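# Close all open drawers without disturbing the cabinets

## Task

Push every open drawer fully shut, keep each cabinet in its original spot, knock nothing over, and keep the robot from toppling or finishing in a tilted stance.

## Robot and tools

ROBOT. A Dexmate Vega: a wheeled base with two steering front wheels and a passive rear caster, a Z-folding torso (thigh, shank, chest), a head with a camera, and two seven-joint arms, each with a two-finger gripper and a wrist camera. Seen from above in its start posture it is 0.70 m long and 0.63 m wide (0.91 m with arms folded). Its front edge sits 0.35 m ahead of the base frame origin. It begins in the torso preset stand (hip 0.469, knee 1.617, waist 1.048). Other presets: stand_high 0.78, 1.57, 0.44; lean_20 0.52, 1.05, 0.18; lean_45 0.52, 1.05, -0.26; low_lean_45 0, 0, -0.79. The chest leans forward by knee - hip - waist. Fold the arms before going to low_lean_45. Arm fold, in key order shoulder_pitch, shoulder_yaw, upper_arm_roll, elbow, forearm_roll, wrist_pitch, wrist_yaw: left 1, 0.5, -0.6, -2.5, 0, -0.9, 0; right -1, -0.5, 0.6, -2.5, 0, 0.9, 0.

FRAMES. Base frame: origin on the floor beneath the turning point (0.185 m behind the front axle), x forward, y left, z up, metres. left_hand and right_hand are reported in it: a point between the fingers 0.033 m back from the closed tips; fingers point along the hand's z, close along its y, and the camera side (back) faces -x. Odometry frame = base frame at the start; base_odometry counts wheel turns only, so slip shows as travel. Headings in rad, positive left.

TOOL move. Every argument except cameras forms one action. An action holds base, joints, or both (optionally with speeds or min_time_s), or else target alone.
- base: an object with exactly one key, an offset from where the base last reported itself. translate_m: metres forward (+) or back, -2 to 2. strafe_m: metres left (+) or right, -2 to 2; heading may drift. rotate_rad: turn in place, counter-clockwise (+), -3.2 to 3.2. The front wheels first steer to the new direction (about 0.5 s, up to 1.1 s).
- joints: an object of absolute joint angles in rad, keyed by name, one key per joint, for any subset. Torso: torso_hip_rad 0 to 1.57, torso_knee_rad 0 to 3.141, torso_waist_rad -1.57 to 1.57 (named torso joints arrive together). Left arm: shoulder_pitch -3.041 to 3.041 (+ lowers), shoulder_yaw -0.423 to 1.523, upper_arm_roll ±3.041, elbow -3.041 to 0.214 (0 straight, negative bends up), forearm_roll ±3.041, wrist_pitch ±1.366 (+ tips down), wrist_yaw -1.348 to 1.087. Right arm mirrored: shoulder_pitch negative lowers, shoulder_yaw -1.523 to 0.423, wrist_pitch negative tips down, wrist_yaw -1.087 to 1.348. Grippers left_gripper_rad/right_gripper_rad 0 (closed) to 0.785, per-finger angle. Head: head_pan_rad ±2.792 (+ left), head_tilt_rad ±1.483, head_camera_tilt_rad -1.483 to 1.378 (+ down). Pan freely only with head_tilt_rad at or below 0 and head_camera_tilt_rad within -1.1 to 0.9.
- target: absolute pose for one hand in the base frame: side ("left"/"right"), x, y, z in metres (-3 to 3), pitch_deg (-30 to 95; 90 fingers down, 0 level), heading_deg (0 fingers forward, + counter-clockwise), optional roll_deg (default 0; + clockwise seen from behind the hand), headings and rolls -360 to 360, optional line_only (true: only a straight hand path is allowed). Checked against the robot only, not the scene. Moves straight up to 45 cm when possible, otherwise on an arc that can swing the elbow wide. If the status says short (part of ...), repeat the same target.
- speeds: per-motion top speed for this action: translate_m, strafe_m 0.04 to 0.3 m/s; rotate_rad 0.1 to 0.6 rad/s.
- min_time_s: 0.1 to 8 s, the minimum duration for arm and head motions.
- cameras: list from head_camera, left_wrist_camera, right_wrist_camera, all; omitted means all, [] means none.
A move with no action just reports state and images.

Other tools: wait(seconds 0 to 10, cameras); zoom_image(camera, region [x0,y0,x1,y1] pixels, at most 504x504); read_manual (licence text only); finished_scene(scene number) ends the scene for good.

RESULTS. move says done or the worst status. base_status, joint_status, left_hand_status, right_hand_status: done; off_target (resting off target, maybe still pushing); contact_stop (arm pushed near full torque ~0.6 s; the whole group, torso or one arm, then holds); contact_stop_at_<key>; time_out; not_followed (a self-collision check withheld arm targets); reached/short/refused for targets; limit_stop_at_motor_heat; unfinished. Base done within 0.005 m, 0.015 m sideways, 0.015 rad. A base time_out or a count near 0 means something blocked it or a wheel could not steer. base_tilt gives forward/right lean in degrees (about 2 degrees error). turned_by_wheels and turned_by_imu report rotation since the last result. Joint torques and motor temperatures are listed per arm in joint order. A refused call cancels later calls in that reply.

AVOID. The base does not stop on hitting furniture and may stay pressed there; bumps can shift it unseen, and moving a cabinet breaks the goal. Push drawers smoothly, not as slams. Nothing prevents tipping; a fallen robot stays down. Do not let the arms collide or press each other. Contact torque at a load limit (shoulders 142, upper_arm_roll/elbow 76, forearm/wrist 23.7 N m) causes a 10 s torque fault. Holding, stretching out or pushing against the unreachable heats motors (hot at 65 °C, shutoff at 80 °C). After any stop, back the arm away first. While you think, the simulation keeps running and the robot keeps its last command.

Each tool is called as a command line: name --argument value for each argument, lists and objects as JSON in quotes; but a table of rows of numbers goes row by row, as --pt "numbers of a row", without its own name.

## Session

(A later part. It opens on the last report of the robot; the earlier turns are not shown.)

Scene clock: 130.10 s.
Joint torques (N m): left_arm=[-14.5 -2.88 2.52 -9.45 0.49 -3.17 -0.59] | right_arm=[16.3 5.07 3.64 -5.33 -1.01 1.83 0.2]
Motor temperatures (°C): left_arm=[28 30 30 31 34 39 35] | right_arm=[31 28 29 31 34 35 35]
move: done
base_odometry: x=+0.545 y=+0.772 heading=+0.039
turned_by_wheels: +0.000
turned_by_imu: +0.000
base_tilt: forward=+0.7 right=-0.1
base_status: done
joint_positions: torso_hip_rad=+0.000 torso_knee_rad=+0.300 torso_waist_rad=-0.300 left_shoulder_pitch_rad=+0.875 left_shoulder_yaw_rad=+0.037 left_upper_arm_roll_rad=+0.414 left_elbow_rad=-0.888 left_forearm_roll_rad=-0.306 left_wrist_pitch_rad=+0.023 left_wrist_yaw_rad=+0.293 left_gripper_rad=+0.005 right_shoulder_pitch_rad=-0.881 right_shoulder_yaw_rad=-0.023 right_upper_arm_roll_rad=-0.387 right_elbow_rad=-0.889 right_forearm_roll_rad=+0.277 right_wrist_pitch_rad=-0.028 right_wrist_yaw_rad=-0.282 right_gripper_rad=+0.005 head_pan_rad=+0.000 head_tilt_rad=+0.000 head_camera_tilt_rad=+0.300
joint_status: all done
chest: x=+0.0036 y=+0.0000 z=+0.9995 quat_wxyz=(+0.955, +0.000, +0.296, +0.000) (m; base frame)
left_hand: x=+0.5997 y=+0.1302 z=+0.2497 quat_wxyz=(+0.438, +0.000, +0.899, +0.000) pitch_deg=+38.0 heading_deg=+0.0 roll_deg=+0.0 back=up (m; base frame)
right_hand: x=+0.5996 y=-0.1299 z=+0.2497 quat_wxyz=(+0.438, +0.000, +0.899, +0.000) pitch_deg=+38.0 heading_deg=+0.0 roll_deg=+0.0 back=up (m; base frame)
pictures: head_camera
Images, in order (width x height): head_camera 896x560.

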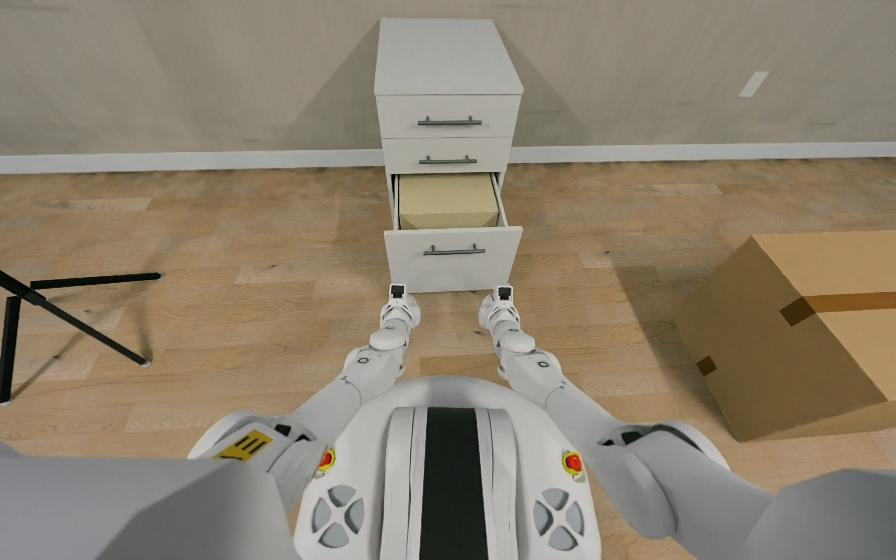

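move --base '{"translate_m":0.42}' --speeds '{"translate_m":0.06}' --cameras '["head_camera"]'

Scene clock: 142.00 s.
Joint torques (N m): left_arm=[-16.53 -4.35 1.38 -19.65 0.46 -4.86 -2.33] | right_arm=[15.9 4.42 3.59 -6.41 -0.91 2.31 0.2]
Motor temperatures (°C): left_arm=[28 30 30 31 34 39 35] | right_arm=[31 28 29 31 34 35 35]
move: done
base_odometry: x=+0.964 y=+0.789 heading=+0.039
turned_by_wheels: +0.000
turned_by_imu: +0.002
base_tilt: forward=+0.6 right=-0.1
base_status: done
joint_positions: torso_hip_rad=+0.000 torso_knee_rad=+0.300 torso_waist_rad=-0.300 left_shoulder_pitch_rad=+0.876 left_shoulder_yaw_rad=+0.037 left_upper_arm_roll_rad=+0.414 left_elbow_rad=-0.887 left_forearm_roll_rad=-0.307 left_wrist_pitch_rad=+0.024 left_wrist_yaw_rad=+0.293 left_gripper_rad=+0.005 right_shoulder_pitch_rad=-0.881 right_shoulder_yaw_rad=-0.023 right_upper_arm_roll_rad=-0.387 right_elbow_rad=-0.889 right_forearm_roll_rad=+0.277 right_wrist_pitch_rad=-0.028 right_wrist_yaw_rad=-0.282 right_gripper_rad=+0.005 head_pan_rad=+0.000 head_tilt_rad=+0.000 head_camera_tilt_rad=+0.300
joint_status: not commanded
chest: x=+0.0036 y=+0.0000 z=+0.9995 quat_wxyz=(+0.955, +0.000, +0.296, +0.000) (m; base frame)
left_hand: x=+0.5990 y=+0.1304 z=+0.2489 quat_wxyz=(+0.437, +0.000, +0.899, +0.000) pitch_deg=+38.1 heading_deg=+0.1 roll_deg=+0.1 back=up (m; base frame)
right_hand: x=+0.5995 y=-0.1299 z=+0.2497 quat_wxyz=(+0.438, +0.000, +0.899, +0.000) pitch_deg=+38.0 heading_deg=+0.0 roll_deg=+0.0 back=up (m; base frame)
pictures: head_camera
Images, in order (width x height): head_camera 896x560.

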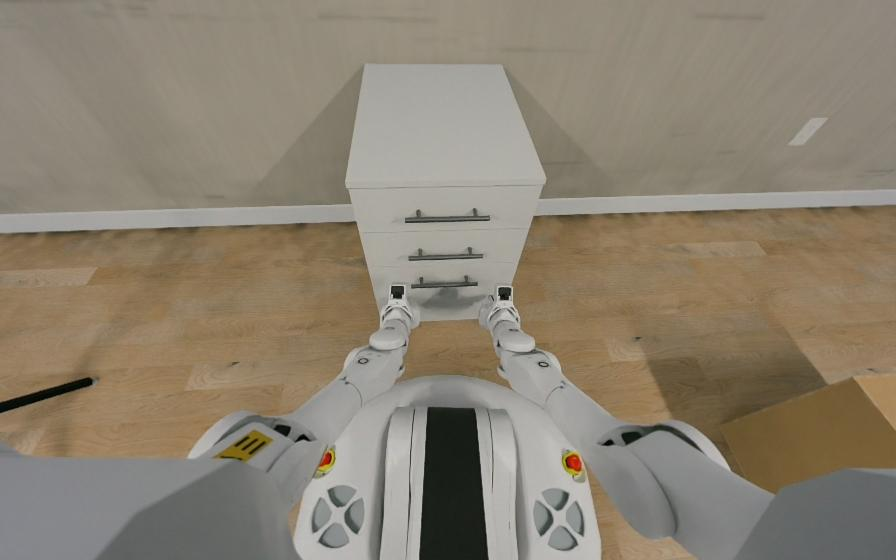

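move --base '{"translate_m":0.03}' --speeds '{"translate_m":0.04}' --cameras '["head_camera"]'

zoom_image --camera "head_camera" --region '[320, 150, 580, 340]'

Scene clock: 147.33 s.
Joint torques (N m): left_arm=[-30.77 6.24 -13.65 -20.81 1.6 -7.16 4.01] | right_arm=[19.27 4.23 3.54 -13.4 -1.39 4.93 2.96]
Motor temperatures (°C): left_arm=[29 30 30 31 34 39 35] | right_arm=[31 28 29 31 34 35 35]
move: done
base_odometry: x=+0.994 y=+0.791 heading=+0.039
turned_by_wheels: -0.001
turned_by_imu: +0.000
base_tilt: forward=+0.7 right=-0.1
base_status: done
joint_positions: torso_hip_rad=+0.000 torso_knee_rad=+0.300 torso_waist_rad=-0.300 left_shoulder_pitch_rad=+0.876 left_shoulder_yaw_rad=+0.037 left_upper_arm_roll_rad=+0.415 left_elbow_rad=-0.887 left_forearm_roll_rad=-0.307 left_wrist_pitch_rad=+0.025 left_wrist_yaw_rad=+0.292 left_gripper_rad=+0.005 right_shoulder_pitch_rad=-0.881 right_shoulder_yaw_rad=-0.022 right_upper_arm_roll_rad=-0.387 right_elbow_rad=-0.888 right_forearm_roll_rad=+0.277 right_wrist_pitch_rad=-0.029 right_wrist_yaw_rad=-0.283 right_gripper_rad=+0.005 head_pan_rad=+0.000 head_tilt_rad=+0.000 head_camera_tilt_rad=+0.300
joint_status: not commanded
chest: x=+0.0035 y=+0.0000 z=+0.9995 quat_wxyz=(+0.955, +0.000, +0.296, +0.000) (m; base frame)
left_hand: x=+0.5982 y=+0.1292 z=+0.2484 quat_wxyz=(+0.437, +0.001, +0.900, -0.001) pitch_deg=+38.2 heading_deg=-0.1 roll_deg=+0.0 back=up (m; base frame)
right_hand: x=+0.5989 y=-0.1302 z=+0.2491 quat_wxyz=(+0.437, +0.000, +0.899, +0.000) pitch_deg=+38.1 heading_deg=+0.0 roll_deg=-0.1 back=up (m; base frame)
pictures: head_camera
Images, in order (width x height): head_camera 896x560.

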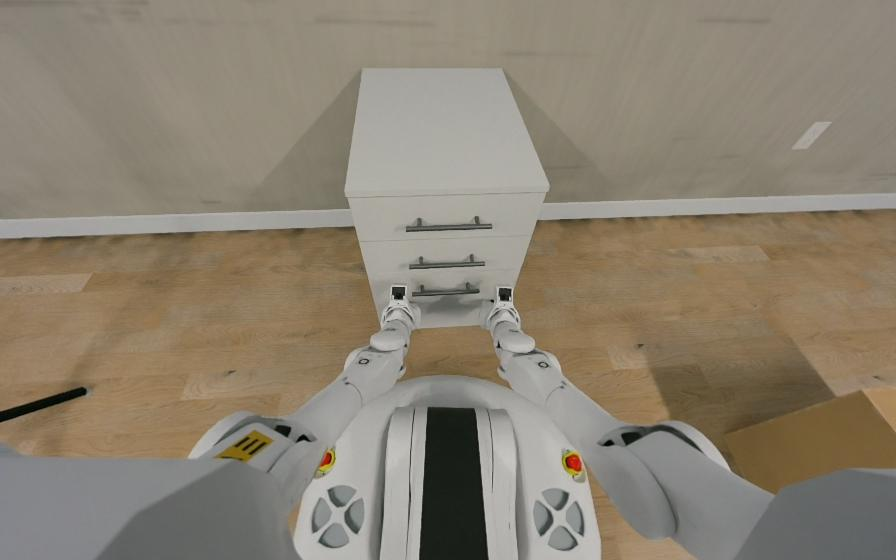

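Scaled by 1.938 from the camera's 896x560 image, which has a finer 960x600 frame.

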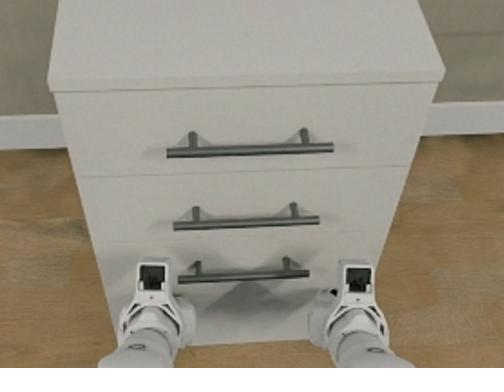

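move --base '{"translate_m":-0.35}' --speeds '{"translate_m":0.2}' --cameras '["head_camera"]'

zoom_image --camera "head_camera" --region '[350, 30, 550, 290]'

Scene clock: 154.03 s.
Joint torques (N m): left_arm=[-12.6 -0.51 -1.69 -12.53 1.48 -2.51 0.73] | right_arm=[16.68 4.27 3.47 -10.33 -0.94 2.29 0.11]
Motor temperatures (°C): left_arm=[29 30 30 31 34 40 35] | right_arm=[31 28 29 31 34 36 35]
move: done
base_odometry: x=+0.645 y=+0.776 heading=+0.038
turned_by_wheels: -0.001
turned_by_imu: +0.000
base_tilt: forward=+0.6 right=-0.1
base_status: done
joint_positions: torso_hip_rad=+0.000 torso_knee_rad=+0.300 torso_waist_rad=-0.300 left_shoulder_pitch_rad=+0.875 left_shoulder_yaw_rad=+0.037 left_upper_arm_roll_rad=+0.414 left_elbow_rad=-0.888 left_forearm_roll_rad=-0.307 left_wrist_pitch_rad=+0.023 left_wrist_yaw_rad=+0.293 left_gripper_rad=+0.005 right_shoulder_pitch_rad=-0.881 right_shoulder_yaw_rad=-0.022 right_upper_arm_roll_rad=-0.387 right_elbow_rad=-0.889 right_forearm_roll_rad=+0.277 right_wrist_pitch_rad=-0.028 right_wrist_yaw_rad=-0.282 right_gripper_rad=+0.005 head_pan_rad=+0.000 head_tilt_rad=+0.000 head_camera_tilt_rad=+0.300
joint_status: not commanded
chest: x=+0.0036 y=+0.0000 z=+0.9994 quat_wxyz=(+0.955, +0.000, +0.296, +0.000) (m; base frame)
left_hand: x=+0.5996 y=+0.1299 z=+0.2495 quat_wxyz=(+0.438, +0.000, +0.899, +0.000) pitch_deg=+38.1 heading_deg=+0.0 roll_deg=+0.0 back=up (m; base frame)
right_hand: x=+0.5993 y=-0.1300 z=+0.2494 quat_wxyz=(+0.438, +0.000, +0.899, +0.000) pitch_deg=+38.1 heading_deg=+0.0 roll_deg=+0.0 back=up (m; base frame)
pictures: head_camera
Images, in order (width x height): head_camera 896x560.

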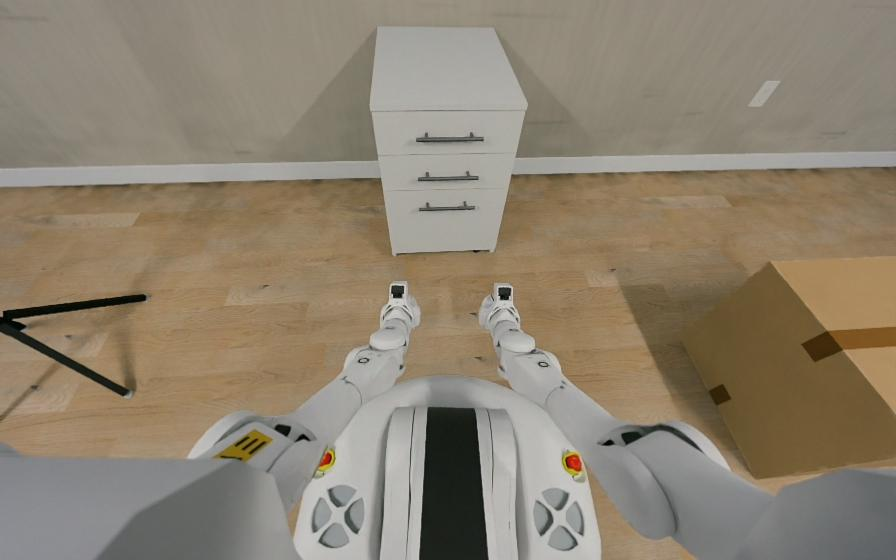

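Scaled by 1.938 from the camera's 896x560 image, which has a finer 960x600 frame.

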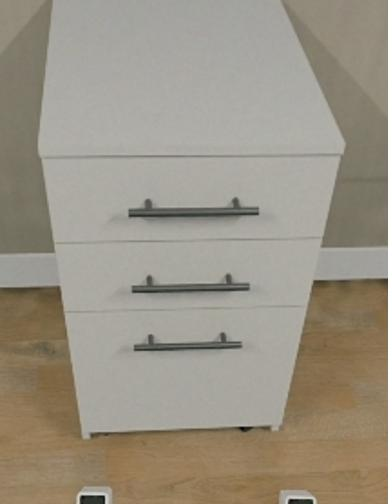

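move --base '{"translate_m":-0.65}' --joints '{"head_pan_rad":1.5,"head_camera_tilt_rad":0.2,"torso_hip_rad":0,"torso_knee_rad":0.6,"torso_waist_rad":0.3}' --cameras '["head_camera"]'

move --joints '{"head_pan_rad":2.4}' --cameras '["head_camera"]'

move --joints '{"head_pan_rad":-2.6}' --cameras '["head_camera"]'

Scene clock: 164.57 s.
Joint torques (N m): left_arm=[-17.03 1.84 -4.96 -14.73 0.16 -2.81 0.66] | right_arm=[20.9 3.44 4.43 -11.86 -1.01 2.25 0.25]
Motor temperatures (°C): left_arm=[29 30 30 31 34 40 35] | right_arm=[31 28 29 32 34 36 35]
move: done
base_odometry: x=-0.005 y=+0.750 heading=+0.037
turned_by_wheels: -0.001
turned_by_imu: +0.000
base_tilt: forward=+0.6 right=-0.1
base_status: done
joint_positions: torso_hip_rad=+0.000 torso_knee_rad=+0.600 torso_waist_rad=+0.300 left_shoulder_pitch_rad=+0.875 left_shoulder_yaw_rad=+0.037 left_upper_arm_roll_rad=+0.414 left_elbow_rad=-0.888 left_forearm_roll_rad=-0.307 left_wrist_pitch_rad=+0.023 left_wrist_yaw_rad=+0.293 left_gripper_rad=+0.005 right_shoulder_pitch_rad=-0.881 right_shoulder_yaw_rad=-0.022 right_upper_arm_roll_rad=-0.387 right_elbow_rad=-0.889 right_forearm_roll_rad=+0.277 right_wrist_pitch_rad=-0.028 right_wrist_yaw_rad=-0.282 right_gripper_rad=+0.005 head_pan_rad=+1.500 head_tilt_rad=+0.000 head_camera_tilt_rad=+0.200
joint_status: all done
chest: x=-0.0447 y=+0.0000 z=+1.1383 quat_wxyz=(+0.989, +0.000, +0.150, +0.000) (m; base frame)
left_hand: x=+0.7463 y=+0.1299 z=+0.5981 quat_wxyz=(+0.567, +0.000, +0.823, +0.000) pitch_deg=+20.9 heading_deg=+0.0 roll_deg=+0.0 back=up (m; base frame)
right_hand: x=+0.7461 y=-0.1300 z=+0.5979 quat_wxyz=(+0.567, +0.000, +0.824, +0.000) pitch_deg=+20.9 heading_deg=+0.0 roll_deg=+0.0 back=up (m; base frame)
pictures: head_camera
Images, in order (width x height): head_camera 896x560.

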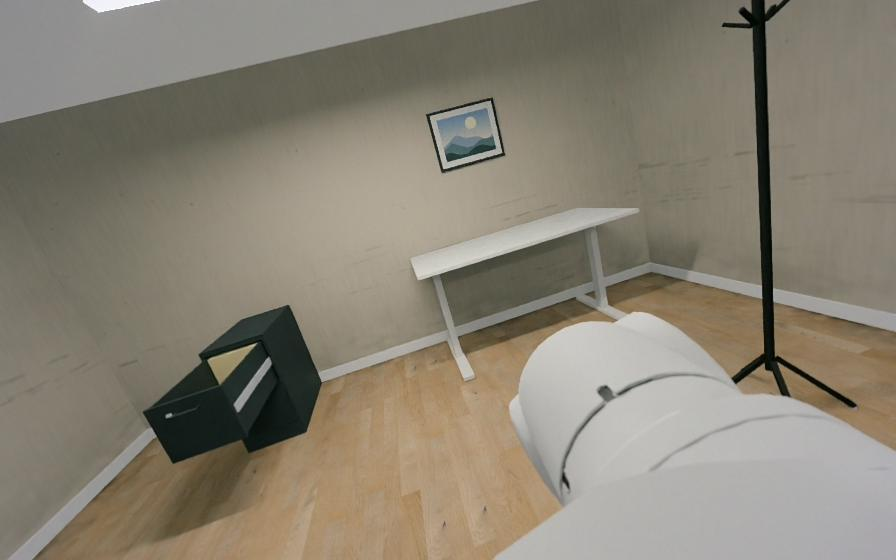

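Scene clock: 165.83 s.
Joint torques (N m): left_arm=[-17.95 -0.45 -4.6 -13.14 0.89 -1.76 0.6] | right_arm=[20.35 4.35 4.46 -11.38 -0.99 2.47 0.4]
Motor temperatures (°C): left_arm=[29 30 30 31 34 40 35] | right_arm=[31 28 29 32 34 36 35]
move: done
base_odometry: x=-0.005 y=+0.750 heading=+0.037
turned_by_wheels: +0.000
turned_by_imu: +0.000
base_tilt: forward=+0.7 right=-0.1
base_status: not commanded
joint_positions: torso_hip_rad=+0.000 torso_knee_rad=+0.600 torso_waist_rad=+0.300 left_shoulder_pitch_rad=+0.875 left_shoulder_yaw_rad=+0.037 left_upper_arm_roll_rad=+0.414 left_elbow_rad=-0.888 left_forearm_roll_rad=-0.307 left_wrist_pitch_rad=+0.023 left_wrist_yaw_rad=+0.293 left_gripper_rad=+0.005 right_shoulder_pitch_rad=-0.881 right_shoulder_yaw_rad=-0.022 right_upper_arm_roll_rad=-0.387 right_elbow_rad=-0.889 right_forearm_roll_rad=+0.277 right_wrist_pitch_rad=-0.028 right_wrist_yaw_rad=-0.282 right_gripper_rad=+0.005 head_pan_rad=+2.400 head_tilt_rad=+0.000 head_camera_tilt_rad=+0.200
joint_status: all done
chest: x=-0.0447 y=+0.0000 z=+1.1383 quat_wxyz=(+0.989, +0.000, +0.150, +0.000) (m; base frame)
left_hand: x=+0.7463 y=+0.1299 z=+0.5981 quat_wxyz=(+0.567, +0.000, +0.823, +0.000) pitch_deg=+20.9 heading_deg=+0.0 roll_deg=+0.0 back=up (m; base frame)
right_hand: x=+0.7461 y=-0.1300 z=+0.5979 quat_wxyz=(+0.567, +0.000, +0.824, +0.000) pitch_deg=+20.9 heading_deg=+0.0 roll_deg=+0.0 back=up (m; base frame)
pictures: head_camera
Images, in order (width x height): head_camera 896x560.

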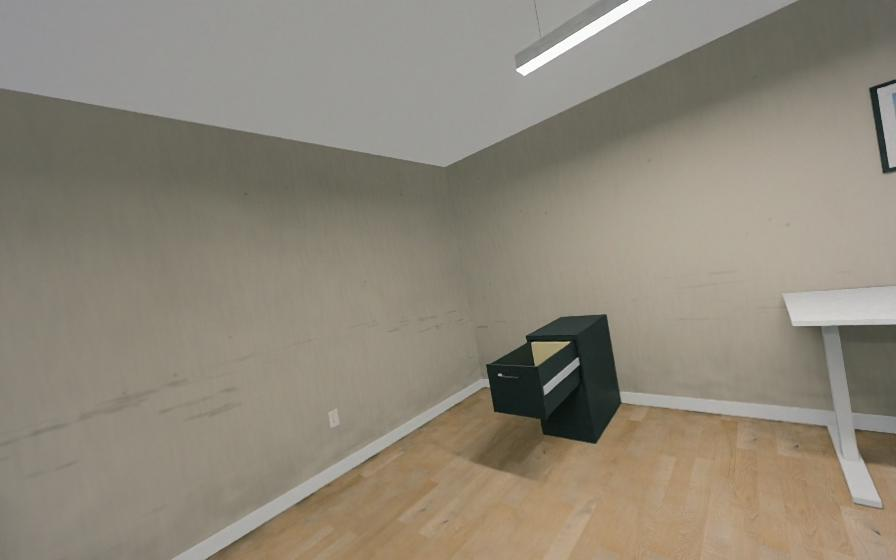

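Scene clock: 169.83 s.
Joint torques (N m): left_arm=[-17.84 0.06 -3.1 -12.89 0.61 -2.18 0.59] | right_arm=[20.77 3.58 4.13 -11.62 -1.04 2.06 0.23]
Motor temperatures (°C): left_arm=[29 30 30 31 34 39 35] | right_arm=[31 28 29 32 34 36 35]
move: done
base_odometry: x=-0.005 y=+0.750 heading=+0.037
turned_by_wheels: +0.000
turned_by_imu: +0.001
base_tilt: forward=+0.6 right=+0.0
base_status: not commanded
joint_positions: torso_hip_rad=+0.000 torso_knee_rad=+0.600 torso_waist_rad=+0.300 left_shoulder_pitch_rad=+0.875 left_shoulder_yaw_rad=+0.037 left_upper_arm_roll_rad=+0.414 left_elbow_rad=-0.888 left_forearm_roll_rad=-0.307 left_wrist_pitch_rad=+0.023 left_wrist_yaw_rad=+0.293 left_gripper_rad=+0.005 right_shoulder_pitch_rad=-0.881 right_shoulder_yaw_rad=-0.022 right_upper_arm_roll_rad=-0.387 right_elbow_rad=-0.889 right_forearm_roll_rad=+0.277 right_wrist_pitch_rad=-0.028 right_wrist_yaw_rad=-0.282 right_gripper_rad=+0.005 head_pan_rad=-2.600 head_tilt_rad=+0.000 head_camera_tilt_rad=+0.200
joint_status: all done
chest: x=-0.0447 y=+0.0000 z=+1.1383 quat_wxyz=(+0.989, +0.000, +0.150, +0.000) (m; base frame)
left_hand: x=+0.7463 y=+0.1299 z=+0.5981 quat_wxyz=(+0.567, +0.000, +0.823, +0.000) pitch_deg=+20.9 heading_deg=+0.0 roll_deg=+0.0 back=up (m; base frame)
right_hand: x=+0.7461 y=-0.1300 z=+0.5979 quat_wxyz=(+0.567, +0.000, +0.824, +0.000) pitch_deg=+20.9 heading_deg=+0.0 roll_deg=+0.0 back=up (m; base frame)
pictures: head_camera
Images, in order (width x height): head_camera 896x560.

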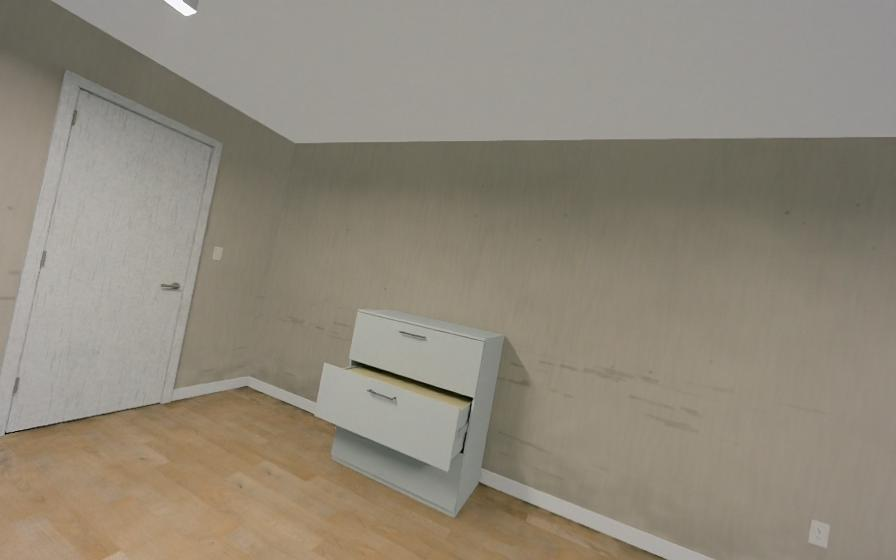

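move --base '{"rotate_rad":1.57}' --joints '{"head_pan_rad":0,"head_camera_tilt_rad":0.1}' --cameras '[]'

move --target '{"side":"left","x":0.62,"y":0.15,"z":0.49,"pitch_deg":20,"heading_deg":0}' --cameras '[]'

move --target '{"side":"right","x":0.62,"y":-0.15,"z":0.49,"pitch_deg":20,"heading_deg":0}' --cameras '[]'

move --base '{"strafe_m":1.5}' --cameras '["head_camera"]'

Scene clock: 199.10 s.
Joint torques (N m): left_arm=[-17 -2.61 -5.93 -12.82 0.87 -2.29 0.1] | right_arm=[20.65 4.95 4.22 -10.87 -0.99 2.38 0.11]
Motor temperatures (°C): left_arm=[29 30 30 31 34 39 35] | right_arm=[32 28 29 32 34 36 35]
move: done
base_odometry: x=-0.005 y=+0.749 heading=+1.609
turned_by_wheels: +1.572
turned_by_imu: +1.540
base_tilt: forward=+0.7 right=+0.0
base_status: done
joint_positions: torso_hip_rad=+0.000 torso_knee_rad=+0.600 torso_waist_rad=+0.300 left_shoulder_pitch_rad=+0.875 left_shoulder_yaw_rad=+0.037 left_upper_arm_roll_rad=+0.414 left_elbow_rad=-0.888 left_forearm_roll_rad=-0.307 left_wrist_pitch_rad=+0.023 left_wrist_yaw_rad=+0.293 left_gripper_rad=+0.005 right_shoulder_pitch_rad=-0.881 right_shoulder_yaw_rad=-0.022 right_upper_arm_roll_rad=-0.387 right_elbow_rad=-0.889 right_forearm_roll_rad=+0.277 right_wrist_pitch_rad=-0.028 right_wrist_yaw_rad=-0.282 right_gripper_rad=+0.005 head_pan_rad=+0.000 head_tilt_rad=+0.000 head_camera_tilt_rad=+0.100
joint_status: all done
chest: x=-0.0447 y=+0.0000 z=+1.1383 quat_wxyz=(+0.989, +0.000, +0.150, +0.000) (m; base frame)
left_hand: x=+0.7463 y=+0.1299 z=+0.5981 quat_wxyz=(+0.567, +0.000, +0.823, +0.000) pitch_deg=+20.9 heading_deg=+0.0 roll_deg=+0.0 back=up (m; base frame)
right_hand: x=+0.7461 y=-0.1300 z=+0.5979 quat_wxyz=(+0.567, +0.000, +0.824, +0.000) pitch_deg=+20.9 heading_deg=+0.0 roll_deg=+0.0 back=up (m; base frame)
pictures: none
No camera images: "cameras" was empty.

Scene clock: 202.23 s.
Joint torques (N m): left_arm=[-11.46 -3.94 2.8 -9.01 0.51 -3.25 -0.33] | right_arm=[20.74 4.13 4.41 -11.15 -0.96 2.34 0.12]
Motor temperatures (°C): left_arm=[29 30 30 31 34 39 35] | right_arm=[32 28 29 32 34 36 35]
move: done
base_odometry: x=-0.005 y=+0.749 heading=+1.609
turned_by_wheels: +0.000
turned_by_imu: +0.001
base_tilt: forward=+0.7 right=-0.1
base_status: not commanded
joint_positions: torso_hip_rad=+0.000 torso_knee_rad=+0.600 torso_waist_rad=+0.300 left_shoulder_pitch_rad=+1.111 left_shoulder_yaw_rad=+0.059 left_upper_arm_roll_rad=+0.439 left_elbow_rad=-0.758 left_forearm_roll_rad=-0.274 left_wrist_pitch_rad=-0.352 left_wrist_yaw_rad=+0.269 left_gripper_rad=+0.005 right_shoulder_pitch_rad=-0.881 right_shoulder_yaw_rad=-0.022 right_upper_arm_roll_rad=-0.387 right_elbow_rad=-0.889 right_forearm_roll_rad=+0.277 right_wrist_pitch_rad=-0.028 right_wrist_yaw_rad=-0.282 right_gripper_rad=+0.005 head_pan_rad=+0.000 head_tilt_rad=+0.000 head_camera_tilt_rad=+0.100
joint_status: not commanded
chest: x=-0.0447 y=+0.0000 z=+1.1383 quat_wxyz=(+0.989, +0.000, +0.150, +0.000) (m; base frame)
left_hand: x=+0.6218 y=+0.1500 z=+0.4912 quat_wxyz=(+0.573, +0.000, +0.819, +0.000) pitch_deg=+20.0 heading_deg=+0.0 roll_deg=+0.0 back=up (m; base frame)
left_hand_status: reached (straight line, planned for 1.6 s): 2 mm and 0.0 deg off.
right_hand: x=+0.7461 y=-0.1300 z=+0.5979 quat_wxyz=(+0.567, +0.000, +0.824, +0.000) pitch_deg=+20.9 heading_deg=+0.0 roll_deg=+0.0 back=up (m; base frame)
pictures: none
No camera images: "cameras" was empty.

Scene clock: 205.37 s.
Joint torques (N m): left_arm=[-7.49 -2.45 2.82 -10.53 0.72 -1.88 -0.14] | right_arm=[4.15 4.69 -3.6 -5.4 -0.95 2.6 0.4]
Motor temperatures (°C): left_arm=[29 30 30 31 34 39 35] | right_arm=[32 28 29 32 34 36 35]
move: done
base_odometry: x=-0.005 y=+0.749 heading=+1.609
turned_by_wheels: +0.000
turned_by_imu: +0.001
base_tilt: forward=+0.6 right=-0.1
base_status: not commanded
joint_positions: torso_hip_rad=+0.000 torso_knee_rad=+0.600 torso_waist_rad=+0.300 left_shoulder_pitch_rad=+1.113 left_shoulder_yaw_rad=+0.059 left_upper_arm_roll_rad=+0.439 left_elbow_rad=-0.755 left_forearm_roll_rad=-0.274 left_wrist_pitch_rad=-0.358 left_wrist_yaw_rad=+0.268 left_gripper_rad=+0.005 right_shoulder_pitch_rad=-1.116 right_shoulder_yaw_rad=-0.046 right_upper_arm_roll_rad=-0.410 right_elbow_rad=-0.758 right_forearm_roll_rad=+0.247 right_wrist_pitch_rad=+0.349 right_wrist_yaw_rad=-0.259 right_gripper_rad=+0.005 head_pan_rad=+0.000 head_tilt_rad=+0.000 head_camera_tilt_rad=+0.100
joint_status: not commanded
chest: x=-0.0447 y=+0.0000 z=+1.1383 quat_wxyz=(+0.989, +0.000, +0.150, +0.000) (m; base frame)
left_hand: x=+0.6199 y=+0.1502 z=+0.4899 quat_wxyz=(+0.573, +0.000, +0.819, +0.000) pitch_deg=+20.0 heading_deg=+0.0 roll_deg=+0.0 back=up (m; base frame)
right_hand: x=+0.6220 y=-0.1500 z=+0.4914 quat_wxyz=(+0.573, +0.000, +0.819, +0.000) pitch_deg=+20.0 heading_deg=+0.0 roll_deg=+0.0 back=up (m; base frame)
right_hand_status: reached (straight line, planned for 1.6 s): 2 mm and 0.0 deg off.
pictures: none
No camera images: "cameras" was empty.

Scene clock: 212.33 s.
Joint torques (N m): left_arm=[-8.2 -4.39 0.19 -10.09 0.26 -3.5 -0.28] | right_arm=[4.83 3.69 -3.08 -5.85 -0.93 2.41 0.2]
Motor temperatures (°C): left_arm=[29 30 30 31 34 39 35] | right_arm=[32 28 29 32 34 36 35]
move: done
base_odometry: x=-1.499 y=+0.671 heading=+1.631
turned_by_wheels: +0.021
turned_by_imu: +0.011
base_tilt: forward=+0.7 right=+0.0
base_status: done
joint_positions: torso_hip_rad=+0.000 torso_knee_rad=+0.600 torso_waist_rad=+0.300 left_shoulder_pitch_rad=+1.113 left_shoulder_yaw_rad=+0.059 left_upper_arm_roll_rad=+0.440 left_elbow_rad=-0.755 left_forearm_roll_rad=-0.274 left_wrist_pitch_rad=-0.358 left_wrist_yaw_rad=+0.268 left_gripper_rad=+0.005 right_shoulder_pitch_rad=-1.118 right_shoulder_yaw_rad=-0.046 right_upper_arm_roll_rad=-0.410 right_elbow_rad=-0.755 right_forearm_roll_rad=+0.246 right_wrist_pitch_rad=+0.355 right_wrist_yaw_rad=-0.258 right_gripper_rad=+0.005 head_pan_rad=+0.000 head_tilt_rad=+0.000 head_camera_tilt_rad=+0.100
joint_status: not commanded
chest: x=-0.0447 y=+0.0000 z=+1.1383 quat_wxyz=(+0.989, +0.000, +0.150, +0.000) (m; base frame)
left_hand: x=+0.6199 y=+0.1502 z=+0.4899 quat_wxyz=(+0.573, +0.000, +0.819, +0.000) pitch_deg=+20.0 heading_deg=+0.0 roll_deg=+0.0 back=up (m; base frame)
right_hand: x=+0.6201 y=-0.1502 z=+0.4901 quat_wxyz=(+0.574, +0.000, +0.819, +0.000) pitch_deg=+20.0 heading_deg=+0.0 roll_deg=+0.0 back=up (m; base frame)
pictures: head_camera
Images, in order (width x height): head_camera 896x560.

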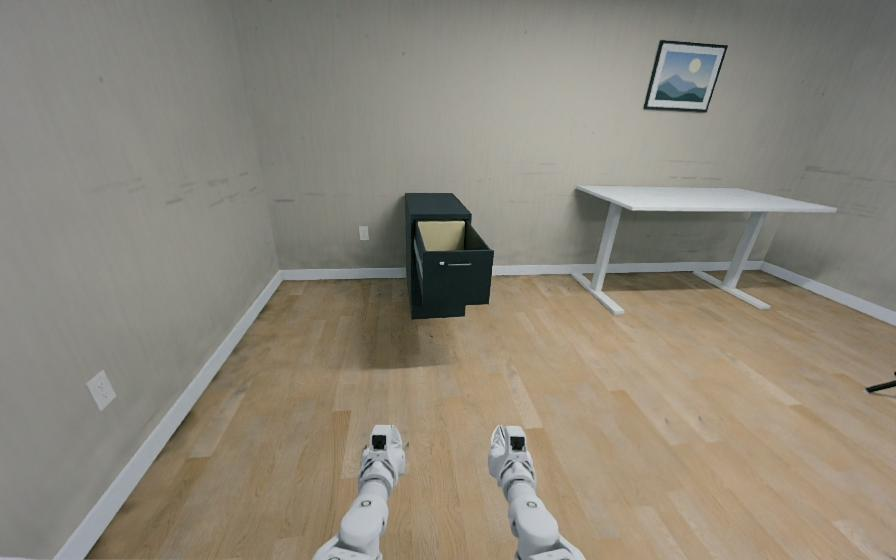

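zoom_image --camera "head_camera" --region '[380, 180, 520, 330]'

Scaled by 3.360 from the camera's 896x560 image, which has a finer 960x600 frame.

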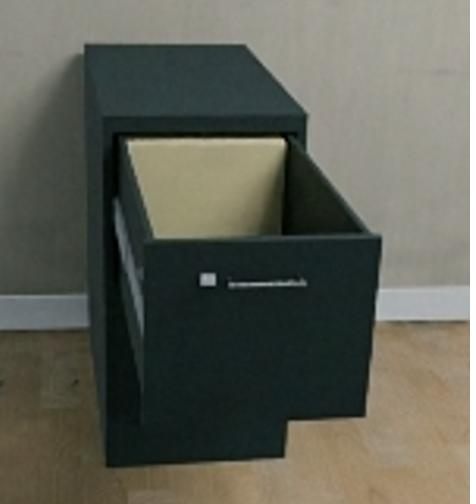

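move --base '{"rotate_rad":0.09}' --cameras '[]'

move --base '{"strafe_m":-0.235}' --cameras '[]'

move --base '{"translate_m":0.75}' --speeds '{"translate_m":0.2}' --cameras '["head_camera"]'

zoom_image --camera "head_camera" --region '[350, 160, 550, 400]'

Scene clock: 232.07 s.
Joint torques (N m): left_arm=[-8.12 -1.74 0.78 -12.07 0.74 -2.87 -0.39] | right_arm=[5.63 3.91 -3.08 -6.06 -0.96 2.69 0.32]
Motor temperatures (°C): left_arm=[28 30 30 31 34 39 35] | right_arm=[31 28 29 32 34 36 35]
move: done
base_odometry: x=-1.499 y=+0.670 heading=+1.721
turned_by_wheels: +0.090
turned_by_imu: +0.089
base_tilt: forward=+0.7 right=-0.1
base_status: done
joint_positions: torso_hip_rad=+0.000 torso_knee_rad=+0.600 torso_waist_rad=+0.300 left_shoulder_pitch_rad=+1.113 left_shoulder_yaw_rad=+0.059 left_upper_arm_roll_rad=+0.440 left_elbow_rad=-0.755 left_forearm_roll_rad=-0.274 left_wrist_pitch_rad=-0.358 left_wrist_yaw_rad=+0.268 left_gripper_rad=+0.005 right_shoulder_pitch_rad=-1.118 right_shoulder_yaw_rad=-0.046 right_upper_arm_roll_rad=-0.410 right_elbow_rad=-0.755 right_forearm_roll_rad=+0.246 right_wrist_pitch_rad=+0.355 right_wrist_yaw_rad=-0.258 right_gripper_rad=+0.005 head_pan_rad=+0.000 head_tilt_rad=+0.000 head_camera_tilt_rad=+0.100
joint_status: not commanded
chest: x=-0.0447 y=+0.0000 z=+1.1383 quat_wxyz=(+0.989, +0.000, +0.150, +0.000) (m; base frame)
left_hand: x=+0.6199 y=+0.1502 z=+0.4899 quat_wxyz=(+0.573, +0.000, +0.819, +0.000) pitch_deg=+20.0 heading_deg=+0.0 roll_deg=+0.0 back=up (m; base frame)
right_hand: x=+0.6201 y=-0.1502 z=+0.4901 quat_wxyz=(+0.574, +0.000, +0.819, +0.000) pitch_deg=+20.0 heading_deg=+0.0 roll_deg=+0.0 back=up (m; base frame)
pictures: none
No camera images: "cameras" was empty.

Scene clock: 234.80 s.
Joint torques (N m): left_arm=[-8.14 -0.37 -0.53 -8.78 0.56 -2.69 -0.09] | right_arm=[5.4 3.44 -3.02 -6.11 -0.92 2.64 0.12]
Motor temperatures (°C): left_arm=[28 30 30 31 34 39 35] | right_arm=[31 28 29 32 34 36 35]
move: done
base_odometry: x=-1.267 y=+0.706 heading=+1.717
turned_by_wheels: -0.004
turned_by_imu: -0.001
base_tilt: forward=+0.6 right=+0.0
base_status: done
joint_positions: torso_hip_rad=+0.000 torso_knee_rad=+0.600 torso_waist_rad=+0.300 left_shoulder_pitch_rad=+1.113 left_shoulder_yaw_rad=+0.059 left_upper_arm_roll_rad=+0.440 left_elbow_rad=-0.755 left_forearm_roll_rad=-0.274 left_wrist_pitch_rad=-0.358 left_wrist_yaw_rad=+0.268 left_gripper_rad=+0.005 right_shoulder_pitch_rad=-1.118 right_shoulder_yaw_rad=-0.046 right_upper_arm_roll_rad=-0.410 right_elbow_rad=-0.755 right_forearm_roll_rad=+0.246 right_wrist_pitch_rad=+0.355 right_wrist_yaw_rad=-0.258 right_gripper_rad=+0.005 head_pan_rad=+0.000 head_tilt_rad=+0.000 head_camera_tilt_rad=+0.100
joint_status: not commanded
chest: x=-0.0447 y=+0.0000 z=+1.1383 quat_wxyz=(+0.989, +0.000, +0.150, +0.000) (m; base frame)
left_hand: x=+0.6199 y=+0.1501 z=+0.4899 quat_wxyz=(+0.573, +0.000, +0.819, +0.000) pitch_deg=+20.0 heading_deg=+0.0 roll_deg=+0.0 back=up (m; base frame)
right_hand: x=+0.6201 y=-0.1502 z=+0.4901 quat_wxyz=(+0.574, +0.000, +0.819, +0.000) pitch_deg=+20.0 heading_deg=+0.0 roll_deg=+0.0 back=up (m; base frame)
pictures: none
No camera images: "cameras" was empty.

Scene clock: 240.30 s.
Joint torques (N m): left_arm=[-8.17 -3.93 -0.65 -11.22 0.74 -2.3 -0.38] | right_arm=[5.55 3.62 -2.88 -5.69 -0.97 2.58 0.05]
Motor temperatures (°C): left_arm=[28 30 30 31 34 39 35] | right_arm=[31 28 29 32 34 36 35]
move: done
base_odometry: x=-1.379 y=+1.447 heading=+1.717
turned_by_wheels: +0.000
turned_by_imu: +0.002
base_tilt: forward=+0.7 right=+0.0
base_status: done
joint_positions: torso_hip_rad=+0.000 torso_knee_rad=+0.600 torso_waist_rad=+0.300 left_shoulder_pitch_rad=+1.113 left_shoulder_yaw_rad=+0.059 left_upper_arm_roll_rad=+0.440 left_elbow_rad=-0.755 left_forearm_roll_rad=-0.274 left_wrist_pitch_rad=-0.358 left_wrist_yaw_rad=+0.268 left_gripper_rad=+0.005 right_shoulder_pitch_rad=-1.118 right_shoulder_yaw_rad=-0.046 right_upper_arm_roll_rad=-0.410 right_elbow_rad=-0.755 right_forearm_roll_rad=+0.246 right_wrist_pitch_rad=+0.355 right_wrist_yaw_rad=-0.258 right_gripper_rad=+0.005 head_pan_rad=+0.000 head_tilt_rad=+0.000 head_camera_tilt_rad=+0.100
joint_status: not commanded
chest: x=-0.0446 y=+0.0000 z=+1.1383 quat_wxyz=(+0.989, +0.000, +0.150, +0.000) (m; base frame)
left_hand: x=+0.6199 y=+0.1501 z=+0.4899 quat_wxyz=(+0.573, +0.000, +0.819, +0.000) pitch_deg=+20.0 heading_deg=+0.0 roll_deg=+0.0 back=up (m; base frame)
right_hand: x=+0.6201 y=-0.1502 z=+0.4901 quat_wxyz=(+0.573, +0.000, +0.819, +0.000) pitch_deg=+20.0 heading_deg=+0.0 roll_deg=+0.0 back=up (m; base frame)
pictures: head_camera
Images, in order (width x height): head_camera 896x560.

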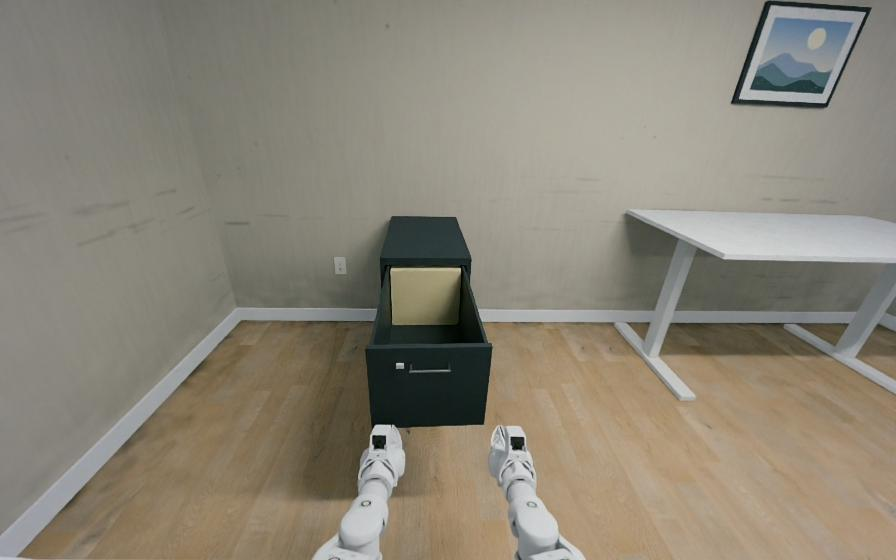

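Scaled by 2.100 from the camera's 896x560 image, which has a finer 960x600 frame.

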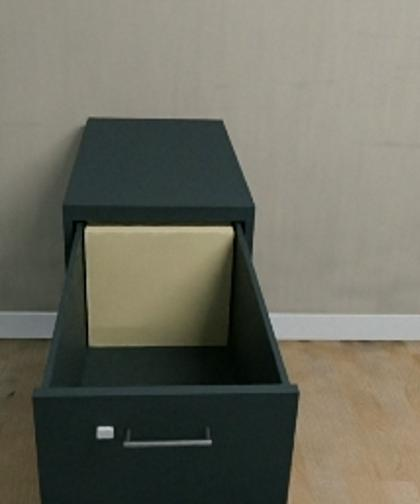

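move --base '{"strafe_m":0.06}' --cameras '[]'

move --base '{"translate_m":0.5}' --speeds '{"translate_m":0.06}' --cameras '["head_camera"]'

Scene clock: 248.23 s.
Joint torques (N m): left_arm=[-8.71 -4.56 -0.79 -10.42 0.75 -1.9 -0.63] | right_arm=[5.1 3.18 -2.66 -6.49 -0.91 2.09 0.04]
Motor temperatures (°C): left_arm=[28 30 30 31 34 39 35] | right_arm=[30 28 29 31 34 36 35]
move: done
base_odometry: x=-1.438 y=+1.438 heading=+1.718
turned_by_wheels: +0.001
turned_by_imu: +0.003
base_tilt: forward=+0.7 right=-0.1
base_status: done
joint_positions: torso_hip_rad=+0.000 torso_knee_rad=+0.600 torso_waist_rad=+0.300 left_shoulder_pitch_rad=+1.113 left_shoulder_yaw_rad=+0.059 left_upper_arm_roll_rad=+0.440 left_elbow_rad=-0.755 left_forearm_roll_rad=-0.274 left_wrist_pitch_rad=-0.358 left_wrist_yaw_rad=+0.268 left_gripper_rad=+0.005 right_shoulder_pitch_rad=-1.118 right_shoulder_yaw_rad=-0.046 right_upper_arm_roll_rad=-0.410 right_elbow_rad=-0.755 right_forearm_roll_rad=+0.246 right_wrist_pitch_rad=+0.355 right_wrist_yaw_rad=-0.258 right_gripper_rad=+0.005 head_pan_rad=+0.000 head_tilt_rad=+0.000 head_camera_tilt_rad=+0.100
joint_status: not commanded
chest: x=-0.0446 y=+0.0000 z=+1.1383 quat_wxyz=(+0.989, +0.000, +0.150, +0.000) (m; base frame)
left_hand: x=+0.6199 y=+0.1501 z=+0.4899 quat_wxyz=(+0.573, +0.000, +0.819, +0.000) pitch_deg=+20.0 heading_deg=+0.0 roll_deg=+0.0 back=up (m; base frame)
right_hand: x=+0.6201 y=-0.1502 z=+0.4901 quat_wxyz=(+0.573, +0.000, +0.819, +0.000) pitch_deg=+20.0 heading_deg=+0.0 roll_deg=+0.0 back=up (m; base frame)
pictures: none
No camera images: "cameras" was empty.

Scene clock: 257.73 s.
Joint torques (N m): left_arm=[-15.96 -2.83 1.41 -10.99 -0.23 -3.59 -0.45] | right_arm=[6.52 3.68 -2.69 -6.43 -0.85 1.9 0.26]
Motor temperatures (°C): left_arm=[28 30 30 31 34 39 35] | right_arm=[30 28 29 31 34 36 35]
move: done
base_odometry: x=-1.513 y=+1.933 heading=+1.718
turned_by_wheels: +0.000
turned_by_imu: +0.001
base_tilt: forward=+0.7 right=-0.1
base_status: done
joint_positions: torso_hip_rad=+0.000 torso_knee_rad=+0.600 torso_waist_rad=+0.300 left_shoulder_pitch_rad=+1.114 left_shoulder_yaw_rad=+0.059 left_upper_arm_roll_rad=+0.440 left_elbow_rad=-0.754 left_forearm_roll_rad=-0.274 left_wrist_pitch_rad=-0.358 left_wrist_yaw_rad=+0.268 left_gripper_rad=+0.005 right_shoulder_pitch_rad=-1.118 right_shoulder_yaw_rad=-0.046 right_upper_arm_roll_rad=-0.410 right_elbow_rad=-0.755 right_forearm_roll_rad=+0.246 right_wrist_pitch_rad=+0.355 right_wrist_yaw_rad=-0.258 right_gripper_rad=+0.005 head_pan_rad=+0.000 head_tilt_rad=+0.000 head_camera_tilt_rad=+0.100
joint_status: not commanded
chest: x=-0.0446 y=+0.0000 z=+1.1383 quat_wxyz=(+0.989, +0.000, +0.150, +0.000) (m; base frame)
left_hand: x=+0.6197 y=+0.1501 z=+0.4897 quat_wxyz=(+0.573, +0.000, +0.819, +0.000) pitch_deg=+20.0 heading_deg=+0.0 roll_deg=+0.0 back=up (m; base frame)
right_hand: x=+0.6201 y=-0.1502 z=+0.4901 quat_wxyz=(+0.573, +0.000, +0.819, +0.000) pitch_deg=+20.0 heading_deg=+0.0 roll_deg=+0.0 back=up (m; base frame)
pictures: head_camera
Images, in order (width x height): head_camera 896x560.

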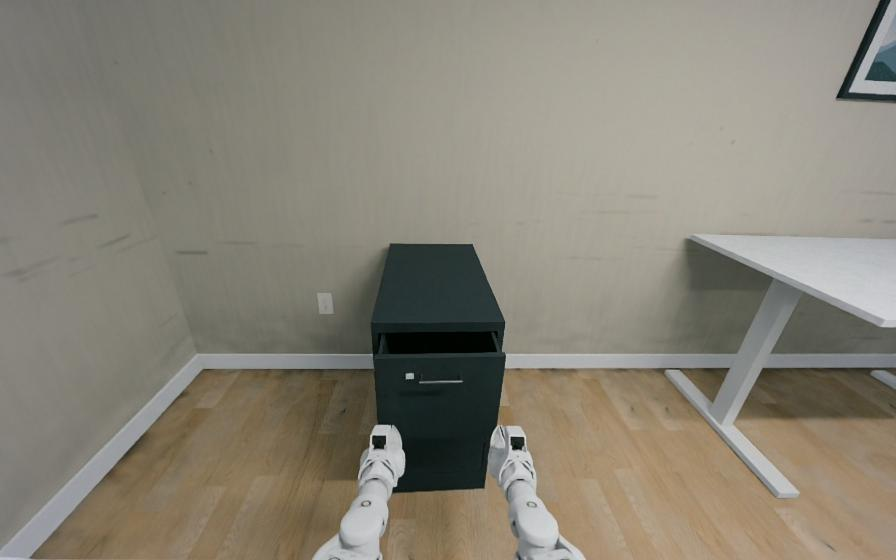

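move --base '{"translate_m":0.09}' --speeds '{"translate_m":0.05}' --cameras '["head_camera"]'

zoom_image --camera "head_camera" --region '[350, 260, 550, 500]'

Scene clock: 265.07 s.
Joint torques (N m): left_arm=[-13.51 -1.99 0.44 -11.48 1.24 -2 -0.44] | right_arm=[6.09 2.75 -2.73 -5.27 -0.93 2.85 0.2]
Motor temperatures (°C): left_arm=[28 30 30 31 34 39 35] | right_arm=[30 28 29 31 34 36 35]
move: done
base_odometry: x=-1.526 y=+2.022 heading=+1.717
turned_by_wheels: +0.000
turned_by_imu: +0.001
base_tilt: forward=+0.7 right=-0.1
base_status: done
joint_positions: torso_hip_rad=+0.000 torso_knee_rad=+0.600 torso_waist_rad=+0.300 left_shoulder_pitch_rad=+1.114 left_shoulder_yaw_rad=+0.059 left_upper_arm_roll_rad=+0.440 left_elbow_rad=-0.754 left_forearm_roll_rad=-0.274 left_wrist_pitch_rad=-0.358 left_wrist_yaw_rad=+0.268 left_gripper_rad=+0.005 right_shoulder_pitch_rad=-1.118 right_shoulder_yaw_rad=-0.046 right_upper_arm_roll_rad=-0.410 right_elbow_rad=-0.755 right_forearm_roll_rad=+0.246 right_wrist_pitch_rad=+0.355 right_wrist_yaw_rad=-0.258 right_gripper_rad=+0.005 head_pan_rad=+0.000 head_tilt_rad=+0.000 head_camera_tilt_rad=+0.100
joint_status: not commanded
chest: x=-0.0446 y=+0.0000 z=+1.1383 quat_wxyz=(+0.989, +0.000, +0.150, +0.000) (m; base frame)
left_hand: x=+0.6197 y=+0.1501 z=+0.4897 quat_wxyz=(+0.573, +0.000, +0.819, +0.000) pitch_deg=+20.0 heading_deg=+0.0 roll_deg=+0.0 back=up (m; base frame)
right_hand: x=+0.6201 y=-0.1502 z=+0.4901 quat_wxyz=(+0.573, +0.000, +0.819, +0.000) pitch_deg=+20.0 heading_deg=+0.0 roll_deg=+0.0 back=up (m; base frame)
pictures: head_camera
Images, in order (width x height): head_camera 896x560.

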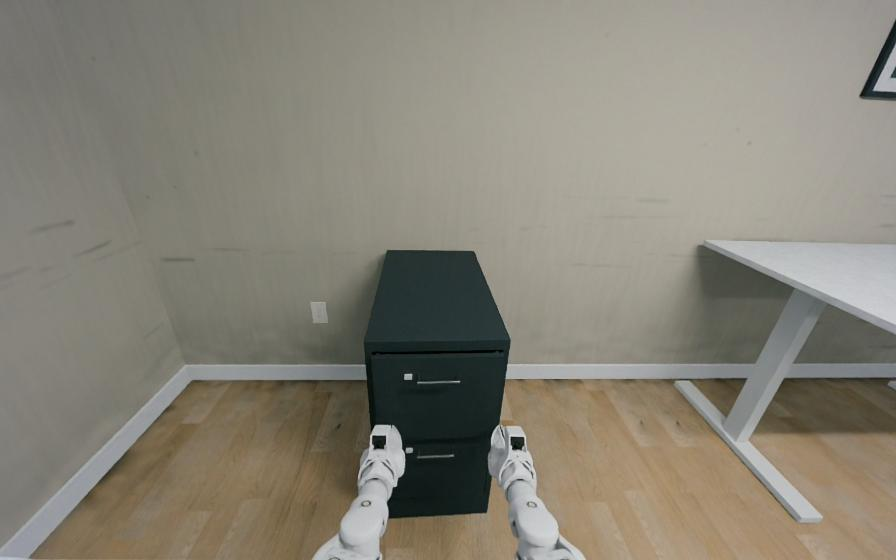

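Scaled by 2.100 from the camera's 896x560 image, which has a finer 960x600 frame.

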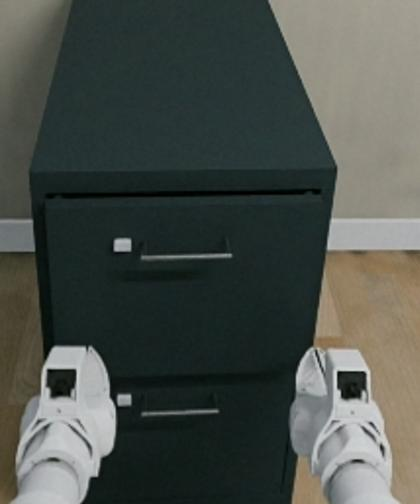

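move --base '{"translate_m":0.03}' --speeds '{"translate_m":0.04}' --cameras '["head_camera"]'

zoom_image --camera "head_camera" --region '[350, 260, 550, 500]'

Scene clock: 271.33 s.
Joint torques (N m): left_arm=[-21.94 -0.51 -1.77 -15.26 0.4 -3.88 -0.5] | right_arm=[7.19 3.22 -2.9 -5.88 -0.8 2.53 0.12]
Motor temperatures (°C): left_arm=[28 30 30 31 34 39 35] | right_arm=[30 28 29 31 34 36 35]
move: done
base_odometry: x=-1.531 y=+2.051 heading=+1.717
turned_by_wheels: +0.000
turned_by_imu: +0.001
base_tilt: forward=+0.7 right=-0.1
base_status: done
joint_positions: torso_hip_rad=+0.000 torso_knee_rad=+0.600 torso_waist_rad=+0.300 left_shoulder_pitch_rad=+1.114 left_shoulder_yaw_rad=+0.059 left_upper_arm_roll_rad=+0.440 left_elbow_rad=-0.754 left_forearm_roll_rad=-0.274 left_wrist_pitch_rad=-0.357 left_wrist_yaw_rad=+0.268 left_gripper_rad=+0.005 right_shoulder_pitch_rad=-1.118 right_shoulder_yaw_rad=-0.046 right_upper_arm_roll_rad=-0.410 right_elbow_rad=-0.755 right_forearm_roll_rad=+0.246 right_wrist_pitch_rad=+0.355 right_wrist_yaw_rad=-0.258 right_gripper_rad=+0.005 head_pan_rad=+0.000 head_tilt_rad=+0.000 head_camera_tilt_rad=+0.100
joint_status: not commanded
chest: x=-0.0447 y=+0.0000 z=+1.1383 quat_wxyz=(+0.989, +0.000, +0.150, +0.000) (m; base frame)
left_hand: x=+0.6193 y=+0.1501 z=+0.4891 quat_wxyz=(+0.573, +0.000, +0.820, +0.000) pitch_deg=+20.1 heading_deg=+0.0 roll_deg=+0.0 back=up (m; base frame)
right_hand: x=+0.6201 y=-0.1502 z=+0.4901 quat_wxyz=(+0.574, +0.000, +0.819, +0.000) pitch_deg=+20.0 heading_deg=+0.0 roll_deg=+0.0 back=up (m; base frame)
pictures: head_camera
Images, in order (width x height): head_camera 896x560.

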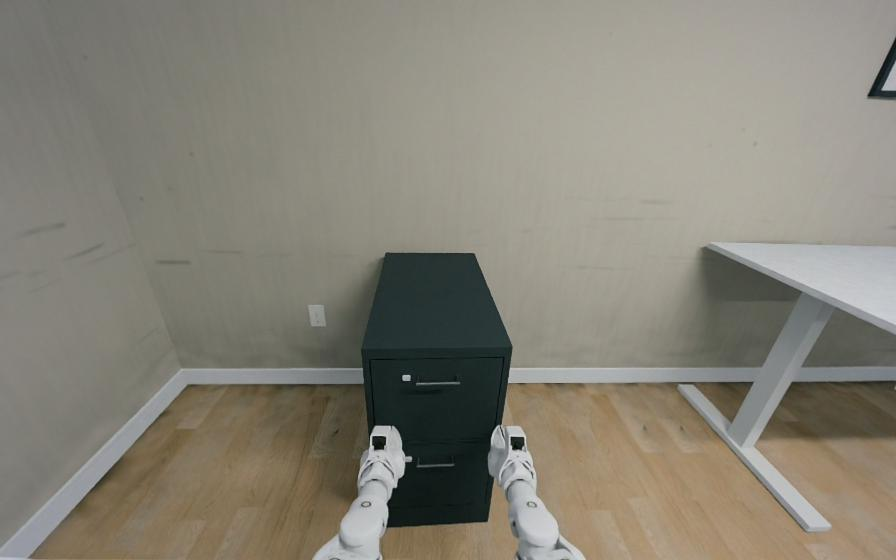

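Scaled by 2.100 from the camera's 896x560 image, which has a finer 960x600 frame.

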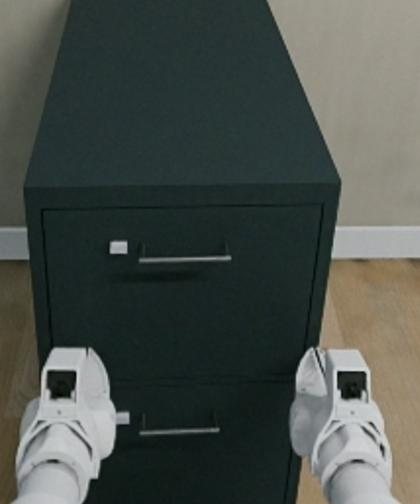

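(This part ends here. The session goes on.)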